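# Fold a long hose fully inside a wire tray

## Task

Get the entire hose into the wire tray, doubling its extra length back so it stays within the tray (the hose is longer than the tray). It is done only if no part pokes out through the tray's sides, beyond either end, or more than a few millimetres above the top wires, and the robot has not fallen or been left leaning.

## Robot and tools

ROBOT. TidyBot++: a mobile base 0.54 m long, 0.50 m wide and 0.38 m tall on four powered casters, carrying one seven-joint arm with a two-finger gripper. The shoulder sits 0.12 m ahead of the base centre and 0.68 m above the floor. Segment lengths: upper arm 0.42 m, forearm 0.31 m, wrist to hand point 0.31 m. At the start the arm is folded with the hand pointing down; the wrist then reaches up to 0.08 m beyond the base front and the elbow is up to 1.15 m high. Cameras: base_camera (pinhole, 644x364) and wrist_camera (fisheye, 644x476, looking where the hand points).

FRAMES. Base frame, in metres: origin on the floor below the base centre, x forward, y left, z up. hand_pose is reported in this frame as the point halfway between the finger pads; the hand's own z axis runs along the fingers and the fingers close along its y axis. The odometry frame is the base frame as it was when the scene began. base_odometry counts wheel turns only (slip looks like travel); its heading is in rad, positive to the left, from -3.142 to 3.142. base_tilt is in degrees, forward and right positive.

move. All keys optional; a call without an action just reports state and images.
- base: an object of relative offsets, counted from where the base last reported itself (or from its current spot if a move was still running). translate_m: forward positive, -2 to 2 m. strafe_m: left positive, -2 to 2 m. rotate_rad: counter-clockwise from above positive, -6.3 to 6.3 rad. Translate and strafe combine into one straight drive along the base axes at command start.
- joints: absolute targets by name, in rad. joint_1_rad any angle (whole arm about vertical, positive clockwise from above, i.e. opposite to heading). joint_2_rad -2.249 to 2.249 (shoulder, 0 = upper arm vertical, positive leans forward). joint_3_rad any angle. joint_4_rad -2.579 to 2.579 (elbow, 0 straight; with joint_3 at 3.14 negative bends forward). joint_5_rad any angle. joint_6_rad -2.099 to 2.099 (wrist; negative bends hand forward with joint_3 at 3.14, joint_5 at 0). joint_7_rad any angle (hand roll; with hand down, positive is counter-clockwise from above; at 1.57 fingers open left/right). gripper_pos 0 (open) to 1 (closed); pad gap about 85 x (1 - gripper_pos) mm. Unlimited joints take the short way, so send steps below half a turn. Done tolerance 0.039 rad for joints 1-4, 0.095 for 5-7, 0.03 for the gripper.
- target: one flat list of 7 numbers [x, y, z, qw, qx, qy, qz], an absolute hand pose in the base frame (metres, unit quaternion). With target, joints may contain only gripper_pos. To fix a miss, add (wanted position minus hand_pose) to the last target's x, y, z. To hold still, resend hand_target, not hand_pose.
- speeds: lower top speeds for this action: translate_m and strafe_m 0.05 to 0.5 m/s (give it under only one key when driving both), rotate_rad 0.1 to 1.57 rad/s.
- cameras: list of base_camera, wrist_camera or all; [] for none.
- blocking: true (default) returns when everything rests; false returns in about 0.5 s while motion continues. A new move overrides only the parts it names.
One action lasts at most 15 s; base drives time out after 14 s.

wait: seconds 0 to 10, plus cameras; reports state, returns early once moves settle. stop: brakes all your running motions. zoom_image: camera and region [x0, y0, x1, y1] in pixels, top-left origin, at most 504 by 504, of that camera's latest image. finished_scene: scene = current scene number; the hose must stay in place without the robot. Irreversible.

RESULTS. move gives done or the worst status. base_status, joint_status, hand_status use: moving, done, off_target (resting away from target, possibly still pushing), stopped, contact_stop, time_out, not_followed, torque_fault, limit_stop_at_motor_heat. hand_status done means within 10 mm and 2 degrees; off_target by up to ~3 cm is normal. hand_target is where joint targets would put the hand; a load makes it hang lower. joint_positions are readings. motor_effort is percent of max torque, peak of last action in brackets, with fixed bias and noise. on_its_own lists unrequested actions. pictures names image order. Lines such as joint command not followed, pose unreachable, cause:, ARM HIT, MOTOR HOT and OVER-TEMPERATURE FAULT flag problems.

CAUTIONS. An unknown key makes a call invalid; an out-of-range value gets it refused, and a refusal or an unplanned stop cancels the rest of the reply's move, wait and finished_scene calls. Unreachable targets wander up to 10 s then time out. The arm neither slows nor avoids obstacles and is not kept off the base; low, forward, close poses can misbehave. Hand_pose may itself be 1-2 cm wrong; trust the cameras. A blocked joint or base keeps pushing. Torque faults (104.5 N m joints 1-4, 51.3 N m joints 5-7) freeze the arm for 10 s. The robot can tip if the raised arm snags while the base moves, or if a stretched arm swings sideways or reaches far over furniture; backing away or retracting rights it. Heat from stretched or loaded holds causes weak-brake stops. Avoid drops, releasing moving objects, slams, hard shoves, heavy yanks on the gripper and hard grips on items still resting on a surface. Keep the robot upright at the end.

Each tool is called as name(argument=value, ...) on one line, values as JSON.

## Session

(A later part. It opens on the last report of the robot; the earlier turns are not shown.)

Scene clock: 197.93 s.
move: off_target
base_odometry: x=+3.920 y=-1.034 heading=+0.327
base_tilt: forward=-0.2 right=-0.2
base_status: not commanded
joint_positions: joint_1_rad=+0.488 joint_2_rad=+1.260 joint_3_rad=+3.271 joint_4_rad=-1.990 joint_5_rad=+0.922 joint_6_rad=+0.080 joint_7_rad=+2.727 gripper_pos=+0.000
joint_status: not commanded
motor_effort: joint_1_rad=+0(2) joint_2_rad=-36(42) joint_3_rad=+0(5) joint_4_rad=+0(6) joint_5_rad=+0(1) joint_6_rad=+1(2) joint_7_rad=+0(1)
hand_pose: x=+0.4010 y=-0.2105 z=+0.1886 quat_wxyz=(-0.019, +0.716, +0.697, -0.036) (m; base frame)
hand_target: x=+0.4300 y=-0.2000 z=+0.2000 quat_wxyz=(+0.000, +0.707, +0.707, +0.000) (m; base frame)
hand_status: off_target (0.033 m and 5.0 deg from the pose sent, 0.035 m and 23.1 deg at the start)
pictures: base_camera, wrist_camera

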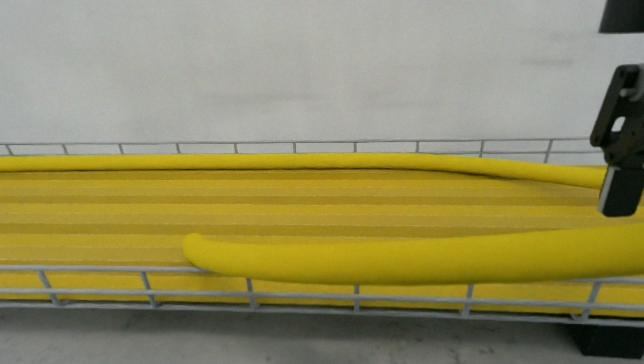

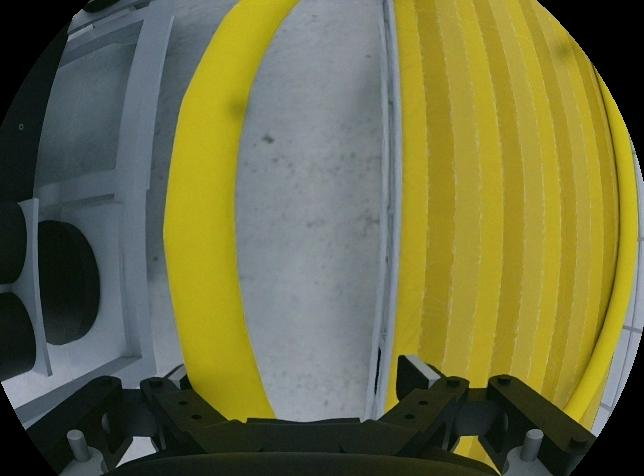

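move(target=[0.43, -0.20, 0.30, 0, 0.7071, 0.7071, 0])

Scene clock: 199.40 s.
move: off_target
base_odometry: x=+3.920 y=-1.034 heading=+0.327
base_tilt: forward=-0.2 right=-0.2
base_status: not commanded
joint_positions: joint_1_rad=+0.674 joint_2_rad=+0.989 joint_3_rad=+3.011 joint_4_rad=-2.084 joint_5_rad=+0.922 joint_6_rad=-0.098 joint_7_rad=+2.727 gripper_pos=+0.000
joint_status: not commanded
motor_effort: joint_1_rad=+0(1) joint_2_rad=-34(38) joint_3_rad=-4(4) joint_4_rad=+3(3) joint_5_rad=+0(1) joint_6_rad=+2(3) joint_7_rad=+0(1)
hand_pose: x=+0.4402 y=-0.1966 z=+0.2916 quat_wxyz=(+0.003, +0.740, +0.672, +0.017) (m; base frame)
hand_target: x=+0.4300 y=-0.2000 z=+0.3000 quat_wxyz=(+0.000, +0.707, +0.707, +0.000) (m; base frame)
hand_status: off_target (0.014 m and 5.9 deg from the pose sent, 0.116 m and 5.0 deg at the start)
pictures: base_camera, wrist_camera

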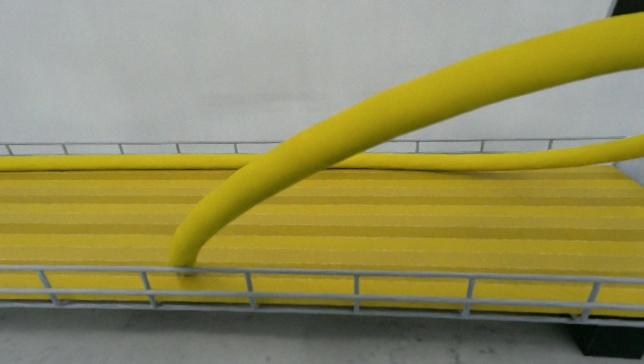

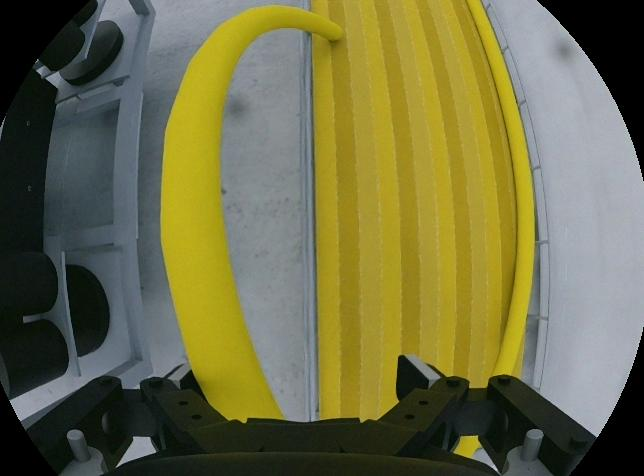

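move(target=[0.45, 0.15, 0.40, 0, 0.7071, 0.7071, 0])

move(target=[0.45, 0.35, 0.50, 0, 0.7071, 0.7071, 0])

Scene clock: 202.17 s.
move: off_target
base_odometry: x=+3.920 y=-1.034 heading=+0.327
base_tilt: forward=-0.2 right=-0.2
base_status: not commanded
joint_positions: joint_1_rad=-0.203 joint_2_rad=+0.722 joint_3_rad=+2.874 joint_4_rad=-2.111 joint_5_rad=+0.603 joint_6_rad=-0.306 joint_7_rad=+2.278 gripper_pos=+0.000
joint_status: not commanded
motor_effort: joint_1_rad=+1(3) joint_2_rad=-29(35) joint_3_rad=-3(5) joint_4_rad=+6(6) joint_5_rad=+0(1) joint_6_rad=+1(3) joint_7_rad=+0(1)
hand_pose: x=+0.4802 y=+0.1539 z=+0.3961 quat_wxyz=(+0.013, +0.666, +0.745, +0.033) (m; base frame)
hand_target: x=+0.4500 y=+0.1500 z=+0.4000 quat_wxyz=(+0.000, +0.707, +0.707, +0.000) (m; base frame)
hand_status: off_target (0.031 m and 7.5 deg from the pose sent, 0.363 m and 5.9 deg at the start)
pictures: base_camera, wrist_camera

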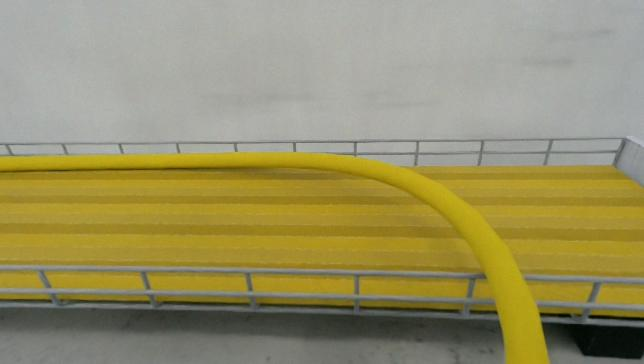

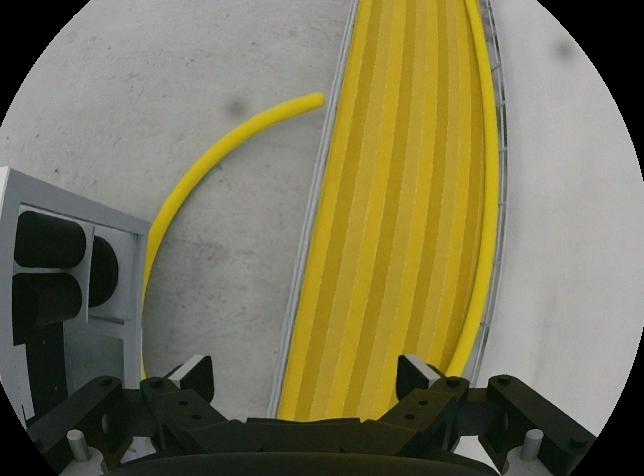

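Scene clock: 204.13 s.
move: off_target
base_odometry: x=+3.920 y=-1.034 heading=+0.327
base_tilt: forward=-0.2 right=-0.2
base_status: not commanded
joint_positions: joint_1_rad=-0.589 joint_2_rad=+0.680 joint_3_rad=+2.821 joint_4_rad=-1.688 joint_5_rad=+0.345 joint_6_rad=-0.797 joint_7_rad=+2.166 gripper_pos=+0.000
joint_status: not commanded
motor_effort: joint_1_rad=+0(2) joint_2_rad=-35(35) joint_3_rad=-4(5) joint_4_rad=+12(12) joint_5_rad=+0(1) joint_6_rad=+1(2) joint_7_rad=+0(1)
hand_pose: x=+0.4709 y=+0.3405 z=+0.4859 quat_wxyz=(+0.022, +0.669, +0.743, +0.016) (m; base frame)
hand_target: x=+0.4500 y=+0.3500 z=+0.5000 quat_wxyz=(+0.000, +0.707, +0.707, +0.000) (m; base frame)
hand_status: off_target (0.027 m and 6.8 deg from the pose sent, 0.224 m and 7.5 deg at the start)
pictures: base_camera, wrist_camera

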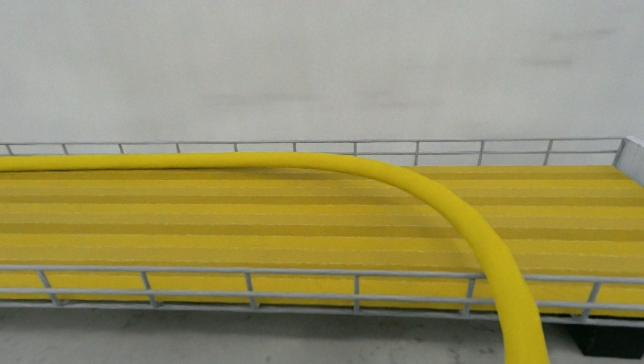

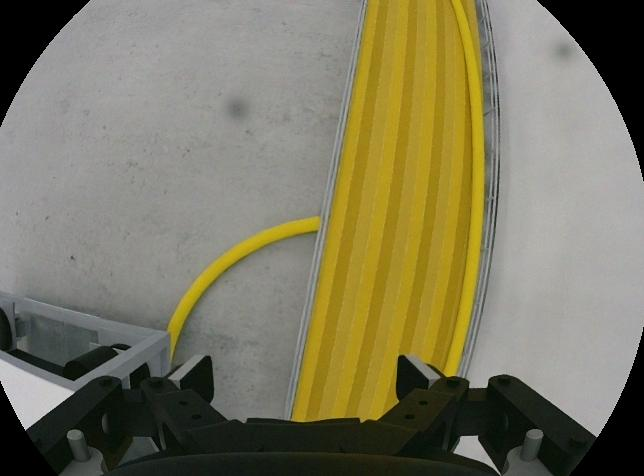

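move(base={"translate_m":-0.17}, target=[0.45, 0.0, 0.65, 0, 0.7071, 0.7071, 0])

Scene clock: 206.60 s.
move: off_target
base_odometry: x=+3.759 y=-1.088 heading=+0.328
base_tilt: forward=-0.2 right=-0.2
base_status: done
joint_positions: joint_1_rad=+0.089 joint_2_rad=+0.135 joint_3_rad=+3.014 joint_4_rad=-1.885 joint_5_rad=+0.093 joint_6_rad=-1.053 joint_7_rad=+3.062 gripper_pos=+0.000
joint_status: not commanded
motor_effort: joint_1_rad=+0(3) joint_2_rad=-20(37) joint_3_rad=+0(5) joint_4_rad=+15(16) joint_5_rad=+0(1) joint_6_rad=+1(2) joint_7_rad=+0(1)
hand_pose: x=+0.4800 y=-0.0096 z=+0.6530 quat_wxyz=(+0.048, +0.706, +0.706, +0.005) (m; base frame)
hand_target: x=+0.4500 y=+0.0000 z=+0.6500 quat_wxyz=(+0.000, +0.707, +0.707, +0.000) (m; base frame)
hand_status: off_target (0.032 m and 5.5 deg from the pose sent, 0.379 m and 6.8 deg at the start)
pictures: base_camera, wrist_camera

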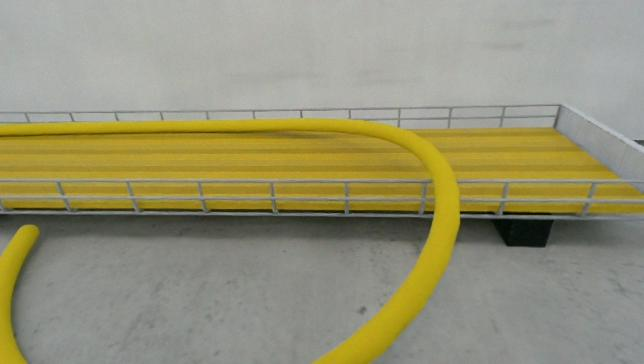

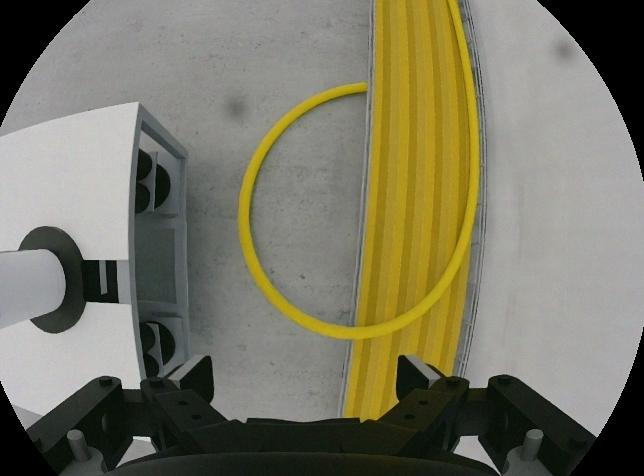

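move(target=[0.36, 0.0, 0.17, 0, 0.559, 0.829, 0])

Scene clock: 209.93 s.
move: off_target
base_odometry: x=+3.759 y=-1.088 heading=+0.328
base_tilt: forward=-0.2 right=-0.2
base_status: not commanded
joint_positions: joint_1_rad=-0.261 joint_2_rad=+1.450 joint_3_rad=+3.418 joint_4_rad=-2.289 joint_5_rad=+0.395 joint_6_rad=+0.618 joint_7_rad=+2.968 gripper_pos=+0.000
joint_status: not commanded
motor_effort: joint_1_rad=+1(1) joint_2_rad=-28(32) joint_3_rad=+2(3) joint_4_rad=-9(15) joint_5_rad=+0(1) joint_6_rad=+0(2) joint_7_rad=+0(1)
hand_pose: x=+0.3670 y=-0.0156 z=+0.1672 quat_wxyz=(+0.014, +0.562, +0.827, -0.021) (m; base frame)
hand_target: x=+0.3600 y=+0.0000 z=+0.1700 quat_wxyz=(+0.000, +0.559, +0.829, +0.000) (m; base frame)
hand_status: off_target (0.017 m and 2.9 deg from the pose sent, 0.498 m and 22.7 deg at the start)
pictures: base_camera, wrist_camera

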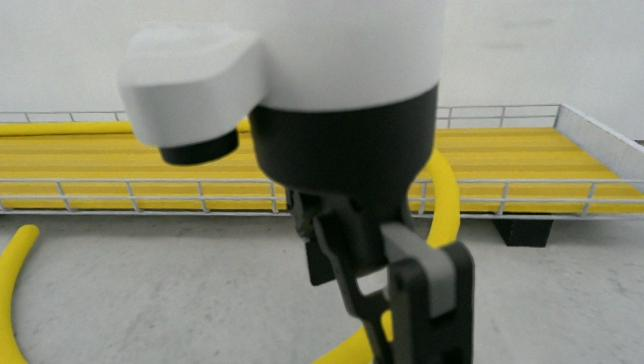

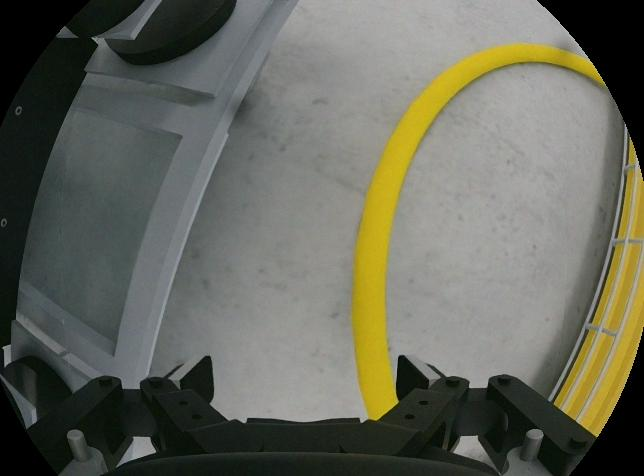

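move(target=[0.406, 0.032, 0.08, 0, 0.559, 0.829, 0])

Scene clock: 211.40 s.
move: off_target
base_odometry: x=+3.759 y=-1.088 heading=+0.328
base_tilt: forward=-0.2 right=-0.2
base_status: not commanded
joint_positions: joint_1_rad=-0.338 joint_2_rad=+1.596 joint_3_rad=+3.404 joint_4_rad=-2.020 joint_5_rad=+0.439 joint_6_rad=+0.582 joint_7_rad=+2.772 gripper_pos=+0.000
joint_status: not commanded
motor_effort: joint_1_rad=+0(1) joint_2_rad=-31(31) joint_3_rad=+3(3) joint_4_rad=-7(10) joint_5_rad=+0(0) joint_6_rad=+0(1) joint_7_rad=+0(1)
hand_pose: x=+0.4251 y=+0.0221 z=+0.0875 quat_wxyz=(+0.028, +0.567, +0.823, +0.017) (m; base frame)
hand_target: x=+0.4060 y=+0.0320 z=+0.0800 quat_wxyz=(+0.000, +0.559, +0.829, +0.000) (m; base frame)
hand_status: off_target (0.023 m and 4.0 deg from the pose sent, 0.107 m and 2.9 deg at the start)
pictures: base_camera, wrist_camera

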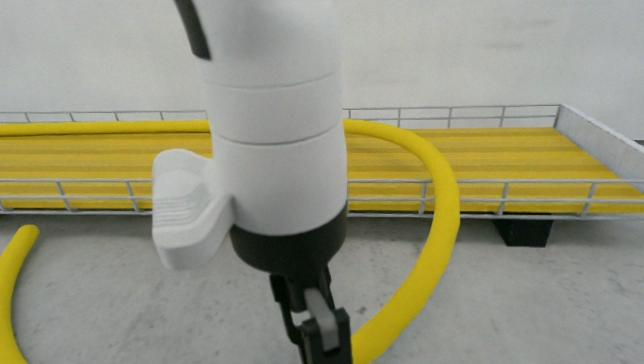

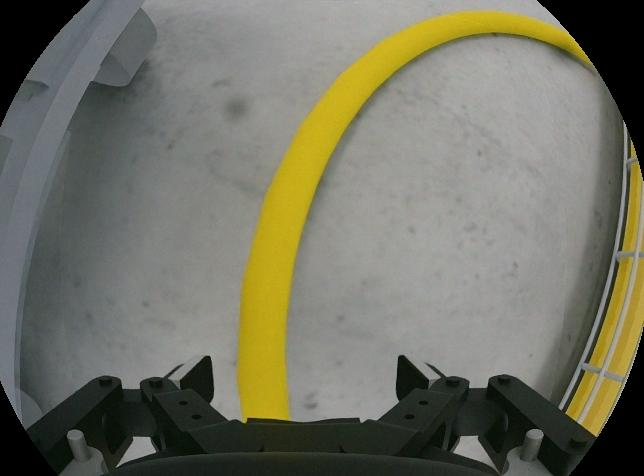

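move(target=[0.375, 0.028, 0.025, 0, 0.559, 0.829, 0])

Scene clock: 212.57 s.
move: off_target
base_odometry: x=+3.759 y=-1.088 heading=+0.328
base_tilt: forward=-0.2 right=-0.2
base_status: not commanded
joint_positions: joint_1_rad=-0.381 joint_2_rad=+1.770 joint_3_rad=+3.404 joint_4_rad=-1.948 joint_5_rad=+0.439 joint_6_rad=+0.582 joint_7_rad=+2.769 gripper_pos=+0.000
joint_status: not commanded
motor_effort: joint_1_rad=+1(1) joint_2_rad=-28(31) joint_3_rad=+3(4) joint_4_rad=-9(10) joint_5_rad=+0(0) joint_6_rad=+0(1) joint_7_rad=+0(1)
hand_pose: x=+0.3618 y=+0.0087 z=+0.0306 quat_wxyz=(-0.003, +0.542, +0.840, -0.025) (m; base frame)
hand_target: x=+0.3750 y=+0.0280 z=+0.0250 quat_wxyz=(+0.000, +0.559, +0.829, +0.000) (m; base frame)
hand_status: off_target (0.024 m and 3.7 deg from the pose sent, 0.080 m and 4.0 deg at the start)
pictures: base_camera, wrist_camera

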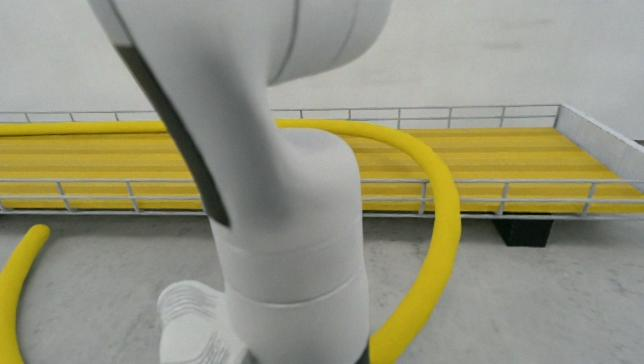

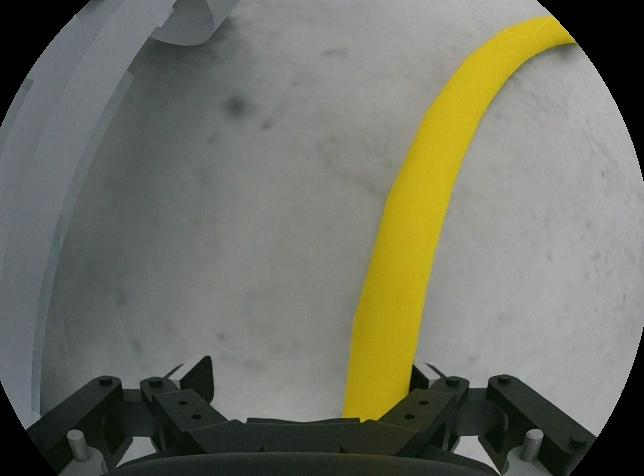

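move(target=[0.40, 0.037, 0.025, 0, 0.559, 0.829, 0])

move(joints={"gripper_pos":0.87})

Scene clock: 213.47 s.
move: off_target
base_odometry: x=+3.759 y=-1.088 heading=+0.328
base_tilt: forward=-0.2 right=-0.2
base_status: not commanded
joint_positions: joint_1_rad=-0.381 joint_2_rad=+1.747 joint_3_rad=+3.394 joint_4_rad=-1.885 joint_5_rad=+0.440 joint_6_rad=+0.554 joint_7_rad=+2.737 gripper_pos=+0.000
joint_status: not commanded
motor_effort: joint_1_rad=+0(1) joint_2_rad=-29(30) joint_3_rad=+3(3) joint_4_rad=-8(10) joint_5_rad=+0(0) joint_6_rad=+0(1) joint_7_rad=+1(1)
hand_pose: x=+0.4012 y=+0.0262 z=+0.0258 quat_wxyz=(+0.013, +0.550, +0.835, +0.000) (m; base frame)
hand_target: x=+0.4000 y=+0.0370 z=+0.0250 quat_wxyz=(+0.000, +0.559, +0.829, +0.000) (m; base frame)
hand_status: off_target (0.011 m and 2.0 deg from the pose sent, 0.048 m and 3.7 deg at the start)
pictures: base_camera, wrist_camera

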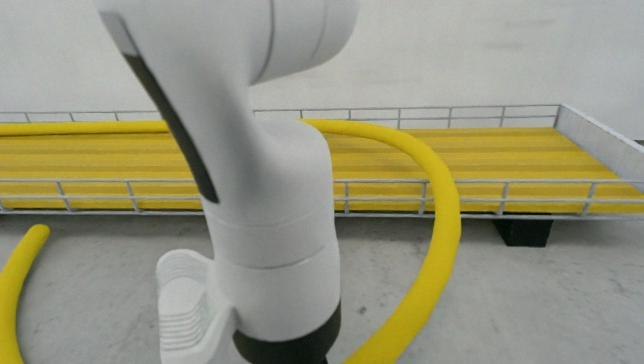

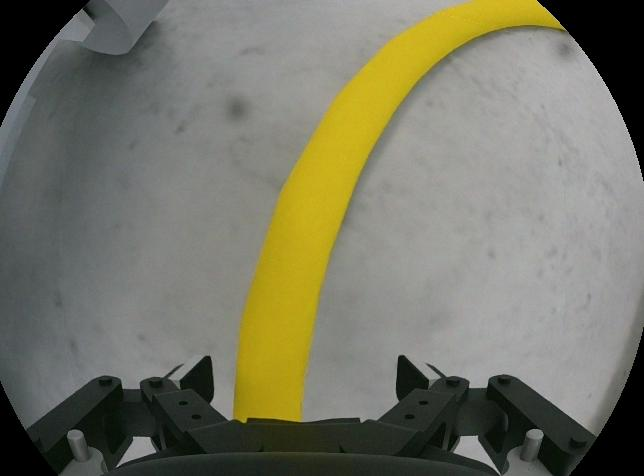

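Scene clock: 214.50 s.
move: off_target
base_odometry: x=+3.759 y=-1.088 heading=+0.328
base_tilt: forward=-0.3 right=-0.2
base_status: not commanded
joint_positions: joint_1_rad=-0.381 joint_2_rad=+1.750 joint_3_rad=+3.390 joint_4_rad=-1.885 joint_5_rad=+0.440 joint_6_rad=+0.554 joint_7_rad=+2.733 gripper_pos=+0.766
joint_status: gripper_pos off_target (ended at +0.766, target +0.870)
motor_effort: joint_1_rad=+0(1) joint_2_rad=-31(33) joint_3_rad=+3(4) joint_4_rad=-6(8) joint_5_rad=+0(1) joint_6_rad=+2(2) joint_7_rad=+1(1)
hand_pose: x=+0.3984 y=+0.0278 z=+0.0247 quat_wxyz=(+0.011, +0.552, +0.834, +0.000) (m; base frame)
hand_target: x=+0.4000 y=+0.0370 z=+0.0250 quat_wxyz=(+0.000, +0.559, +0.829, +0.000) (m; base frame)
hand_status: not commanded
pictures: base_camera, wrist_camera

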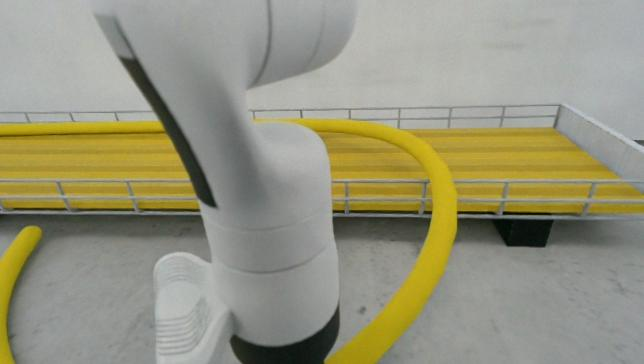

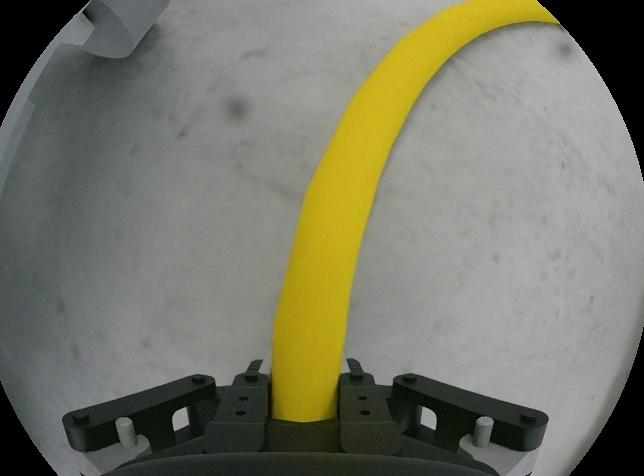

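move(target=[0.42, -0.02, 0.28, 0, 0.62, 0.785, 0])

move(base={"translate_m":0.05}, target=[0.65, -0.15, 0.28, 0, 0.7071, 0.7071, 0])

move(target=[0.67, -0.15, 0.21, 0, 0.7071, 0.7071, 0])

Scene clock: 216.63 s.
move: off_target
base_odometry: x=+3.759 y=-1.088 heading=+0.328
base_tilt: forward=-0.2 right=-0.2
base_status: not commanded
joint_positions: joint_1_rad=-0.108 joint_2_rad=+1.071 joint_3_rad=+3.351 joint_4_rad=-2.292 joint_5_rad=+0.679 joint_6_rad=+0.303 joint_7_rad=+2.733 gripper_pos=+0.769
joint_status: not commanded
motor_effort: joint_1_rad=+2(2) joint_2_rad=-33(37) joint_3_rad=+2(4) joint_4_rad=-2(6) joint_5_rad=-2(2) joint_6_rad=+2(3) joint_7_rad=-1(1)
hand_pose: x=+0.4294 y=-0.0135 z=+0.2678 quat_wxyz=(+0.009, +0.609, +0.793, +0.010) (m; base frame)
hand_target: x=+0.4200 y=-0.0200 z=+0.2800 quat_wxyz=(+0.000, +0.620, +0.785, +0.000) (m; base frame)
hand_status: off_target (0.017 m and 2.1 deg from the pose sent, 0.261 m and 9.7 deg at the start)
pictures: base_camera, wrist_camera

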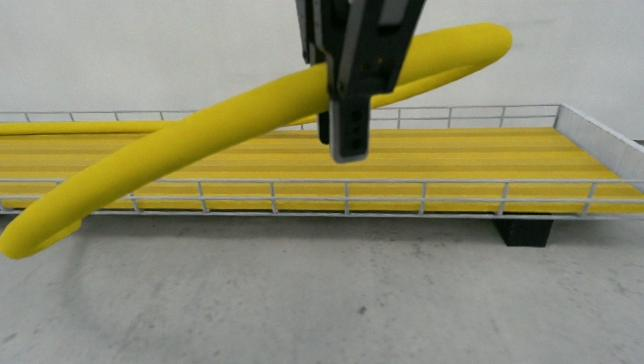

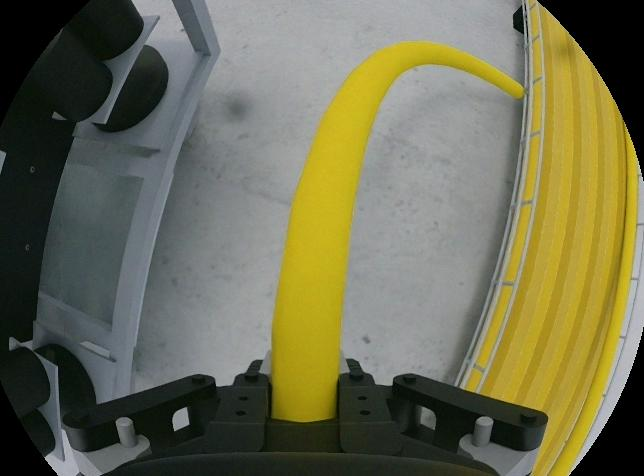

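Scene clock: 219.13 s.
move: off_target
base_odometry: x=+3.806 y=-1.072 heading=+0.328
base_tilt: forward=-0.2 right=-0.2
base_status: done
joint_positions: joint_1_rad=+0.423 joint_2_rad=+1.218 joint_3_rad=+2.848 joint_4_rad=-1.493 joint_5_rad=+0.587 joint_6_rad=-0.605 joint_7_rad=+2.993 gripper_pos=+0.769
joint_status: not commanded
motor_effort: joint_1_rad=+3(4) joint_2_rad=-50(51) joint_3_rad=-5(6) joint_4_rad=+15(15) joint_5_rad=+0(2) joint_6_rad=+5(7) joint_7_rad=-2(3)
hand_pose: x=+0.6046 y=-0.1371 z=+0.2476 quat_wxyz=(-0.023, +0.687, +0.726, -0.036) (m; base frame)
hand_target: x=+0.6500 y=-0.1500 z=+0.2800 quat_wxyz=(+0.000, +0.707, +0.707, +0.000) (m; base frame)
hand_status: off_target (0.057 m and 5.9 deg from the pose sent, 0.260 m and 15.0 deg at the start)
pictures: base_camera, wrist_camera

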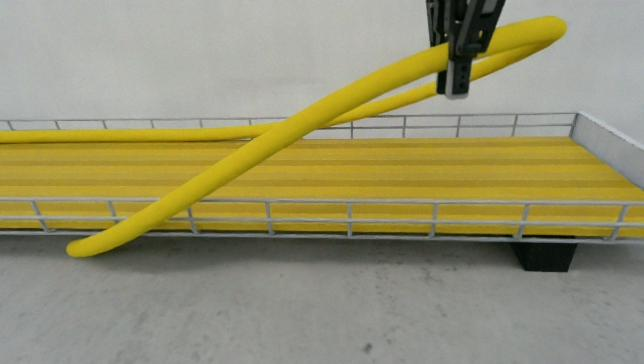

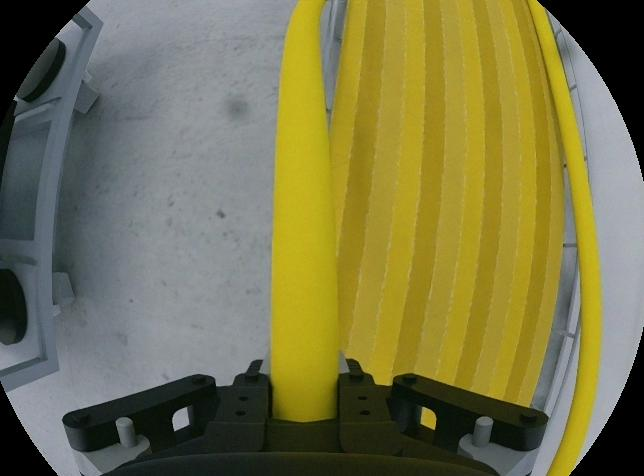

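Scene clock: 220.30 s.
move: off_target
base_odometry: x=+3.806 y=-1.072 heading=+0.328
base_tilt: forward=-0.2 right=-0.2
base_status: not commanded
joint_positions: joint_1_rad=+0.423 joint_2_rad=+1.387 joint_3_rad=+2.859 joint_4_rad=-1.341 joint_5_rad=+0.587 joint_6_rad=-0.608 joint_7_rad=+3.004 gripper_pos=+0.769
joint_status: not commanded
motor_effort: joint_1_rad=+1(3) joint_2_rad=-52(53) joint_3_rad=-7(9) joint_4_rad=+15(15) joint_5_rad=-1(2) joint_6_rad=+6(8) joint_7_rad=-2(2)
hand_pose: x=+0.6102 y=-0.1439 z=+0.1770 quat_wxyz=(-0.037, +0.698, +0.714, -0.040) (m; base frame)
hand_target: x=+0.6700 y=-0.1500 z=+0.2100 quat_wxyz=(+0.000, +0.707, +0.707, +0.000) (m; base frame)
hand_status: off_target (0.069 m and 6.4 deg from the pose sent, 0.077 m and 5.9 deg at the start)
pictures: base_camera, wrist_camera

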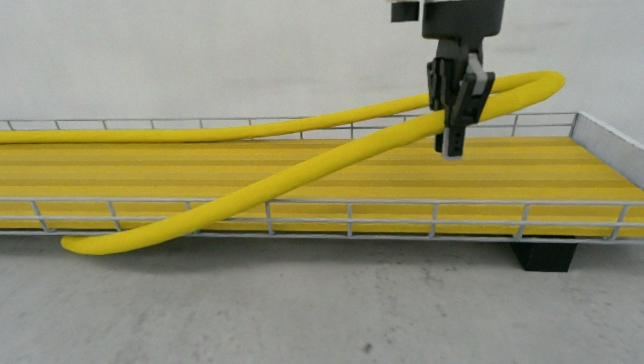

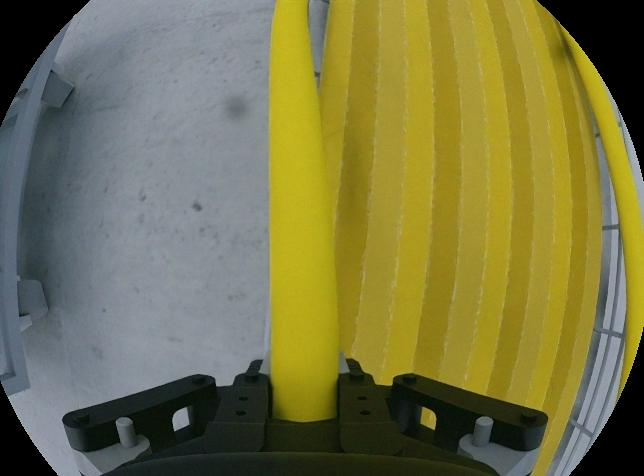

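move(target=[0.70, -0.15, 0.34, 0, 0.924, 0.383, 0])

Scene clock: 222.10 s.
move: off_target
base_odometry: x=+3.806 y=-1.072 heading=+0.328
base_tilt: forward=-0.2 right=-0.2
base_status: not commanded
joint_positions: joint_1_rad=+0.304 joint_2_rad=+1.187 joint_3_rad=+2.942 joint_4_rad=-1.324 joint_5_rad=+0.287 joint_6_rad=-0.809 joint_7_rad=+2.585 gripper_pos=+0.770
joint_status: not commanded
motor_effort: joint_1_rad=+8(9) joint_2_rad=-56(58) joint_3_rad=+0(8) joint_4_rad=+21(21) joint_5_rad=-2(2) joint_6_rad=+7(8) joint_7_rad=-6(6)
hand_pose: x=+0.6374 y=-0.1093 z=+0.2856 quat_wxyz=(-0.041, +0.871, +0.485, -0.062) (m; base frame)
hand_target: x=+0.7000 y=-0.1500 z=+0.3400 quat_wxyz=(+0.000, +0.924, +0.383, +0.000) (m; base frame)
hand_status: off_target (0.092 m and 15.7 deg from the pose sent, 0.186 m and 46.6 deg at the start)
pictures: base_camera, wrist_camera

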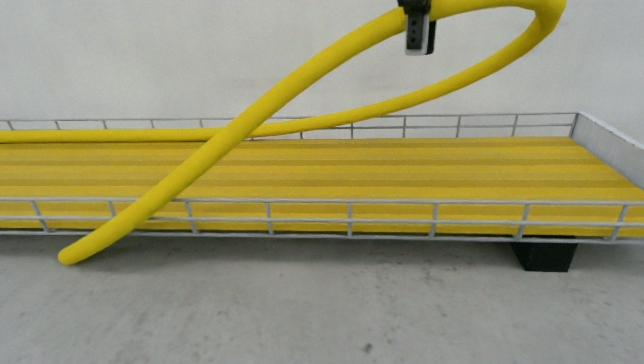

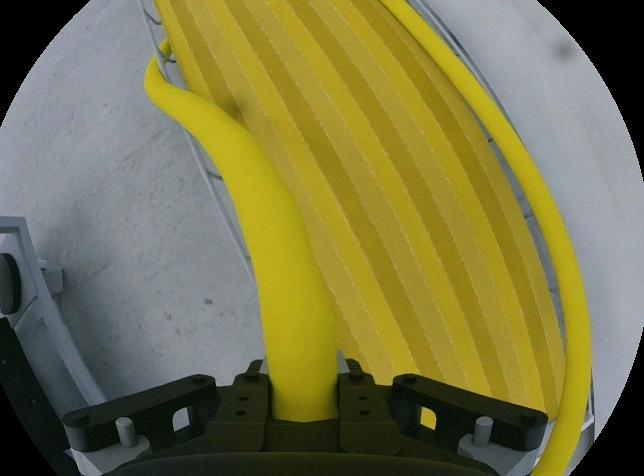

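move(target=[0.68, -0.15, 0.50, 0, 0.924, 0.383, 0])

Scene clock: 223.63 s.
move: off_target
base_odometry: x=+3.806 y=-1.072 heading=+0.328
base_tilt: forward=-0.2 right=-0.2
base_status: not commanded
joint_positions: joint_1_rad=+0.304 joint_2_rad=+0.889 joint_3_rad=+2.960 joint_4_rad=-1.324 joint_5_rad=+0.187 joint_6_rad=-1.047 joint_7_rad=+2.585 gripper_pos=+0.770
joint_status: not commanded
motor_effort: joint_1_rad=+6(9) joint_2_rad=-52(60) joint_3_rad=+1(2) joint_4_rad=+22(23) joint_5_rad=+1(2) joint_6_rad=+7(8) joint_7_rad=-4(6)
hand_pose: x=+0.6513 y=-0.1187 z=+0.4547 quat_wxyz=(-0.022, +0.891, +0.450, -0.046) (m; base frame)
hand_target: x=+0.6800 y=-0.1500 z=+0.5000 quat_wxyz=(+0.000, +0.924, +0.383, +0.000) (m; base frame)
hand_status: off_target (0.062 m and 10.4 deg from the pose sent, 0.222 m and 15.7 deg at the start)
pictures: base_camera, wrist_camera

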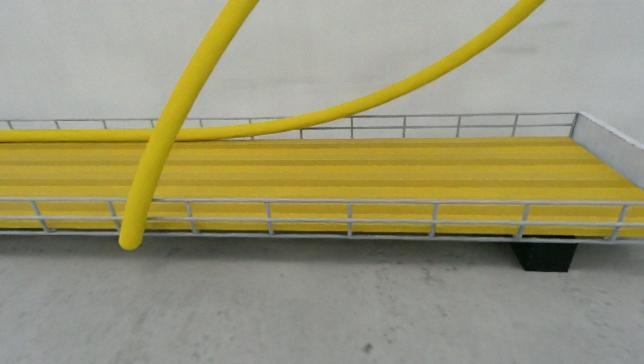

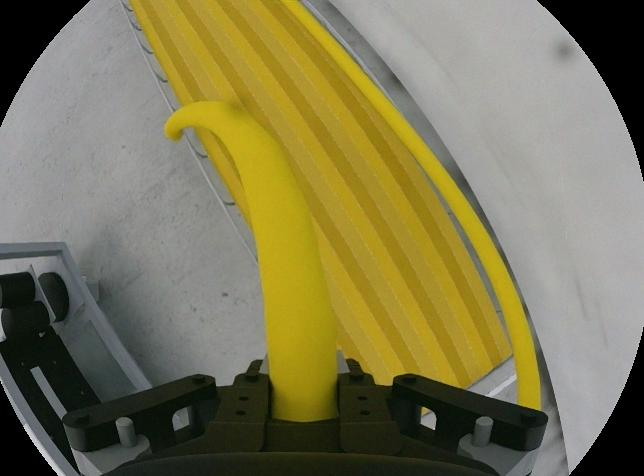

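move(target=[0.66, -0.12, 0.65, 0, 0.924, 0.383, 0])

move(target=[0.72, -0.15, 0.42, 0, 0.924, 0.383, 0])

Scene clock: 227.60 s.
move: off_target
base_odometry: x=+3.806 y=-1.072 heading=+0.328
base_tilt: forward=-0.3 right=-0.2
base_status: not commanded
joint_positions: joint_1_rad=+0.266 joint_2_rad=+0.672 joint_3_rad=+3.001 joint_4_rad=-1.184 joint_5_rad=+0.113 joint_6_rad=-1.347 joint_7_rad=+2.584 gripper_pos=+0.770
joint_status: not commanded
motor_effort: joint_1_rad=+4(6) joint_2_rad=-47(56) joint_3_rad=+1(2) joint_4_rad=+22(24) joint_5_rad=+3(4) joint_6_rad=+4(8) joint_7_rad=-2(5)
hand_pose: x=+0.6522 y=-0.1111 z=+0.6144 quat_wxyz=(-0.006, +0.903, +0.429, -0.029) (m; base frame)
hand_target: x=+0.6600 y=-0.1200 z=+0.6500 quat_wxyz=(+0.000, +0.924, +0.383, +0.000) (m; base frame)
hand_status: off_target (0.037 m and 6.8 deg from the pose sent, 0.195 m and 10.4 deg at the start)
pictures: base_camera, wrist_camera

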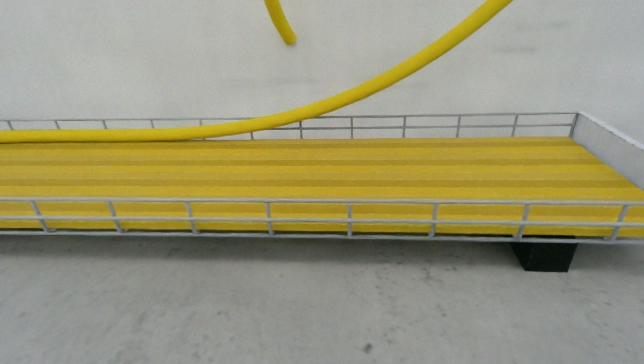

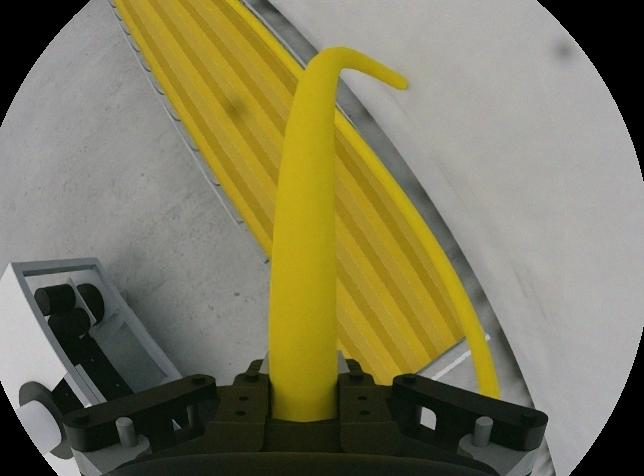

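Scene clock: 229.27 s.
move: off_target
base_odometry: x=+3.806 y=-1.072 heading=+0.328
base_tilt: forward=-0.2 right=-0.2
base_status: not commanded
joint_positions: joint_1_rad=+0.288 joint_2_rad=+1.058 joint_3_rad=+3.001 joint_4_rad=-1.184 joint_5_rad=+0.113 joint_6_rad=-1.095 joint_7_rad=+2.583 gripper_pos=+0.770
joint_status: not commanded
motor_effort: joint_1_rad=+2(4) joint_2_rad=-51(55) joint_3_rad=-1(2) joint_4_rad=+17(22) joint_5_rad=+1(3) joint_6_rad=+4(5) joint_7_rad=-1(3)
hand_pose: x=+0.6609 y=-0.1145 z=+0.3909 quat_wxyz=(-0.065, +0.904, +0.418, -0.068) (m; base frame)
hand_target: x=+0.7200 y=-0.1500 z=+0.4200 quat_wxyz=(+0.000, +0.924, +0.383, +0.000) (m; base frame)
hand_status: off_target (0.075 m and 11.7 deg from the pose sent, 0.210 m and 6.8 deg at the start)
pictures: base_camera, wrist_camera

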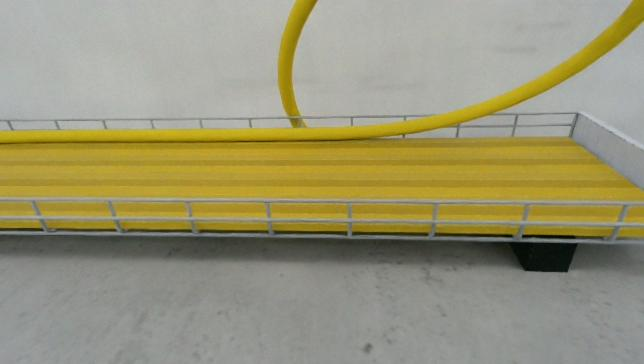

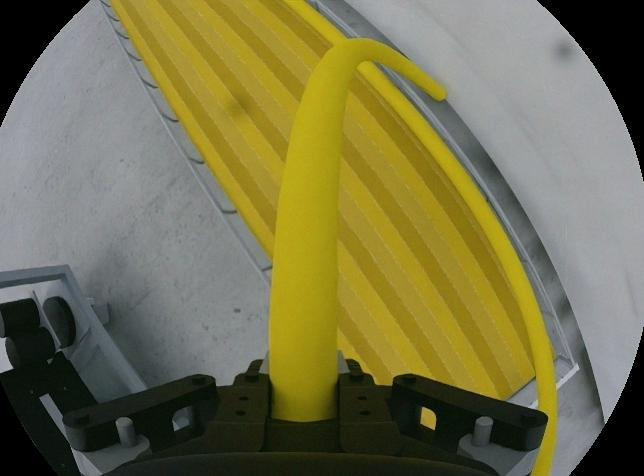

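move(target=[0.67, -0.13, 0.32, 0, 0.737, 0.676, 0])

move(target=[0.67, -0.13, 0.22, 0, 0.737, 0.676, 0])

Scene clock: 230.93 s.
move: off_target
base_odometry: x=+3.806 y=-1.072 heading=+0.328
base_tilt: forward=-0.2 right=-0.2
base_status: not commanded
joint_positions: joint_1_rad=+0.393 joint_2_rad=+1.137 joint_3_rad=+2.869 joint_4_rad=-1.384 joint_5_rad=+0.330 joint_6_rad=-0.804 joint_7_rad=+2.910 gripper_pos=+0.770
joint_status: not commanded
motor_effort: joint_1_rad=-1(3) joint_2_rad=-46(50) joint_3_rad=-6(7) joint_4_rad=+13(18) joint_5_rad=+1(1) joint_6_rad=+3(5) joint_7_rad=+2(3)
hand_pose: x=+0.6268 y=-0.1218 z=+0.3081 quat_wxyz=(-0.058, +0.785, +0.616, -0.037) (m; base frame)
hand_target: x=+0.6700 y=-0.1300 z=+0.3200 quat_wxyz=(+0.000, +0.737, +0.676, +0.000) (m; base frame)
hand_status: off_target (0.046 m and 11.8 deg from the pose sent, 0.073 m and 37.0 deg at the start)
pictures: base_camera, wrist_camera

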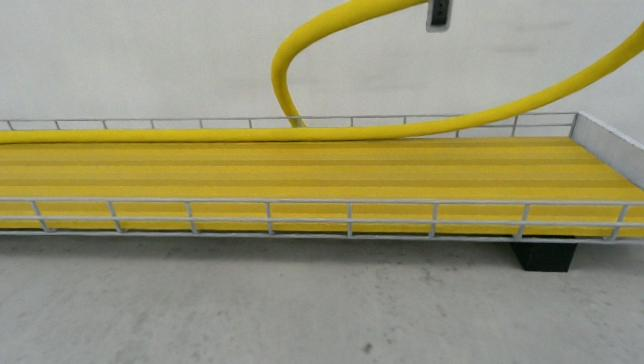

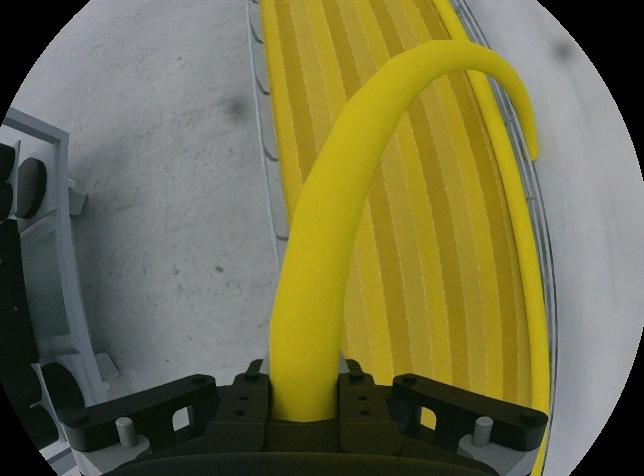

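Scene clock: 232.33 s.
move: off_target
base_odometry: x=+3.806 y=-1.072 heading=+0.328
base_tilt: forward=-0.2 right=-0.2
base_status: not commanded
joint_positions: joint_1_rad=+0.393 joint_2_rad=+1.340 joint_3_rad=+2.869 joint_4_rad=-1.356 joint_5_rad=+0.405 joint_6_rad=-0.693 joint_7_rad=+2.910 gripper_pos=+0.771
joint_status: not commanded
motor_effort: joint_1_rad=-3(4) joint_2_rad=-46(50) joint_3_rad=-8(8) joint_4_rad=+11(13) joint_5_rad=+2(2) joint_6_rad=+5(5) joint_7_rad=+2(3)
hand_pose: x=+0.5958 y=-0.1093 z=+0.2032 quat_wxyz=(-0.083, +0.768, +0.634, -0.048) (m; base frame)
hand_target: x=+0.6700 y=-0.1300 z=+0.2200 quat_wxyz=(+0.000, +0.737, +0.676, +0.000) (m; base frame)
hand_status: off_target (0.079 m and 12.5 deg from the pose sent, 0.098 m and 11.8 deg at the start)
pictures: base_camera, wrist_camera

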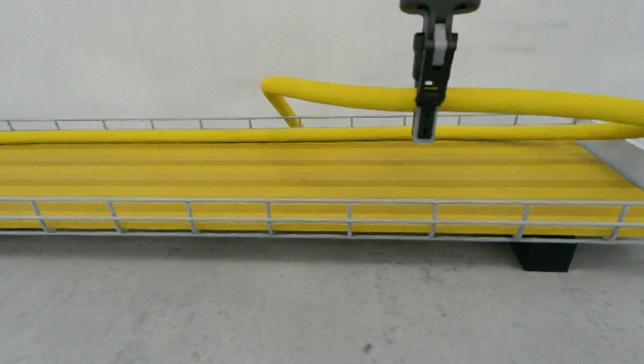

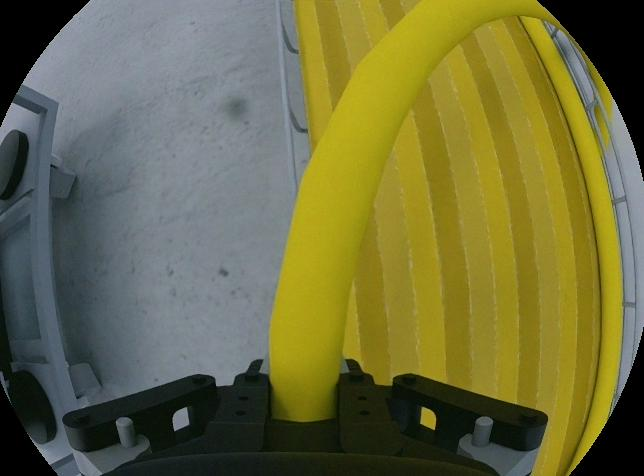

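move(target=[0.63, -0.15, 0.46, 0, 0.609, 0.793, 0])

move(target=[0.66, -0.15, 0.34, 0, 0.609, 0.793, 0])

Scene clock: 234.37 s.
move: off_target
base_odometry: x=+3.806 y=-1.072 heading=+0.328
base_tilt: forward=-0.2 right=-0.2
base_status: not commanded
joint_positions: joint_1_rad=+0.508 joint_2_rad=+0.864 joint_3_rad=+2.771 joint_4_rad=-1.501 joint_5_rad=+0.405 joint_6_rad=-0.863 joint_7_rad=+3.325 gripper_pos=+0.771
joint_status: not commanded
motor_effort: joint_1_rad=-2(3) joint_2_rad=-43(51) joint_3_rad=-8(8) joint_4_rad=+16(16) joint_5_rad=+0(3) joint_6_rad=+5(6) joint_7_rad=+1(4)
hand_pose: x=+0.6265 y=-0.1617 z=+0.4391 quat_wxyz=(+0.000, +0.634, +0.773, -0.013) (m; base frame)
hand_target: x=+0.6300 y=-0.1500 z=+0.4600 quat_wxyz=(+0.000, +0.609, +0.793, +0.000) (m; base frame)
hand_status: off_target (0.024 m and 4.0 deg from the pose sent, 0.262 m and 28.1 deg at the start)
pictures: base_camera, wrist_camera

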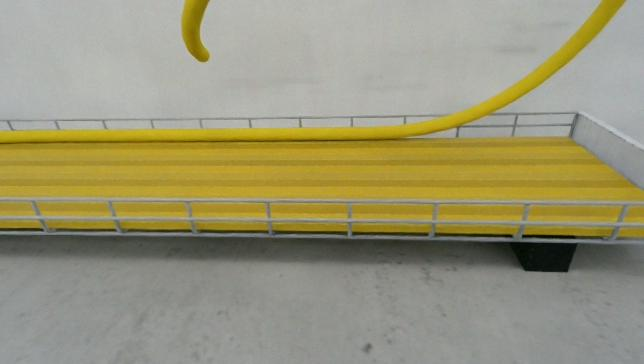

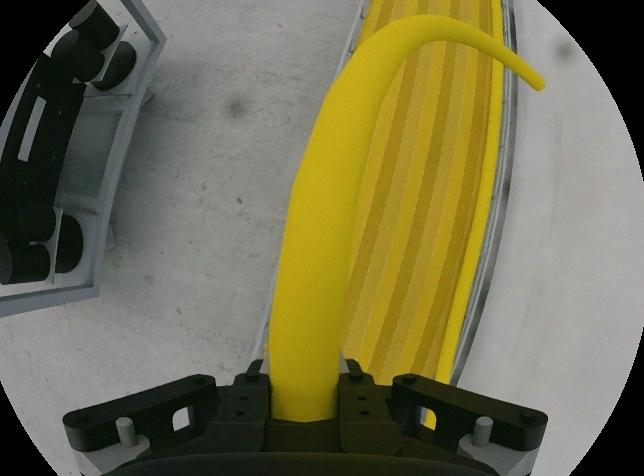

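Scene clock: 235.93 s.
move: off_target
base_odometry: x=+3.806 y=-1.072 heading=+0.328
base_tilt: forward=-0.2 right=-0.2
base_status: not commanded
joint_positions: joint_1_rad=+0.503 joint_2_rad=+1.108 joint_3_rad=+2.783 joint_4_rad=-1.453 joint_5_rad=+0.418 joint_6_rad=-0.834 joint_7_rad=+3.325 gripper_pos=+0.771
joint_status: not commanded
motor_effort: joint_1_rad=-2(3) joint_2_rad=-45(47) joint_3_rad=-9(10) joint_4_rad=+12(16) joint_5_rad=+0(1) joint_6_rad=+3(5) joint_7_rad=+3(3)
hand_pose: x=+0.5936 y=-0.1422 z=+0.3220 quat_wxyz=(-0.083, +0.633, +0.769, -0.026) (m; base frame)
hand_target: x=+0.6600 y=-0.1500 z=+0.3400 quat_wxyz=(+0.000, +0.609, +0.793, +0.000) (m; base frame)
hand_status: off_target (0.069 m and 10.7 deg from the pose sent, 0.105 m and 4.0 deg at the start)
pictures: base_camera, wrist_camera

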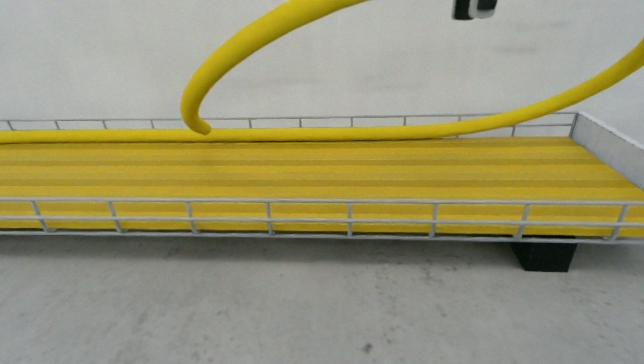

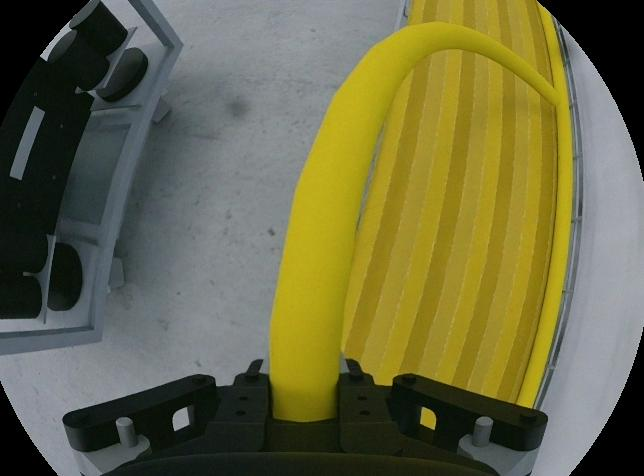

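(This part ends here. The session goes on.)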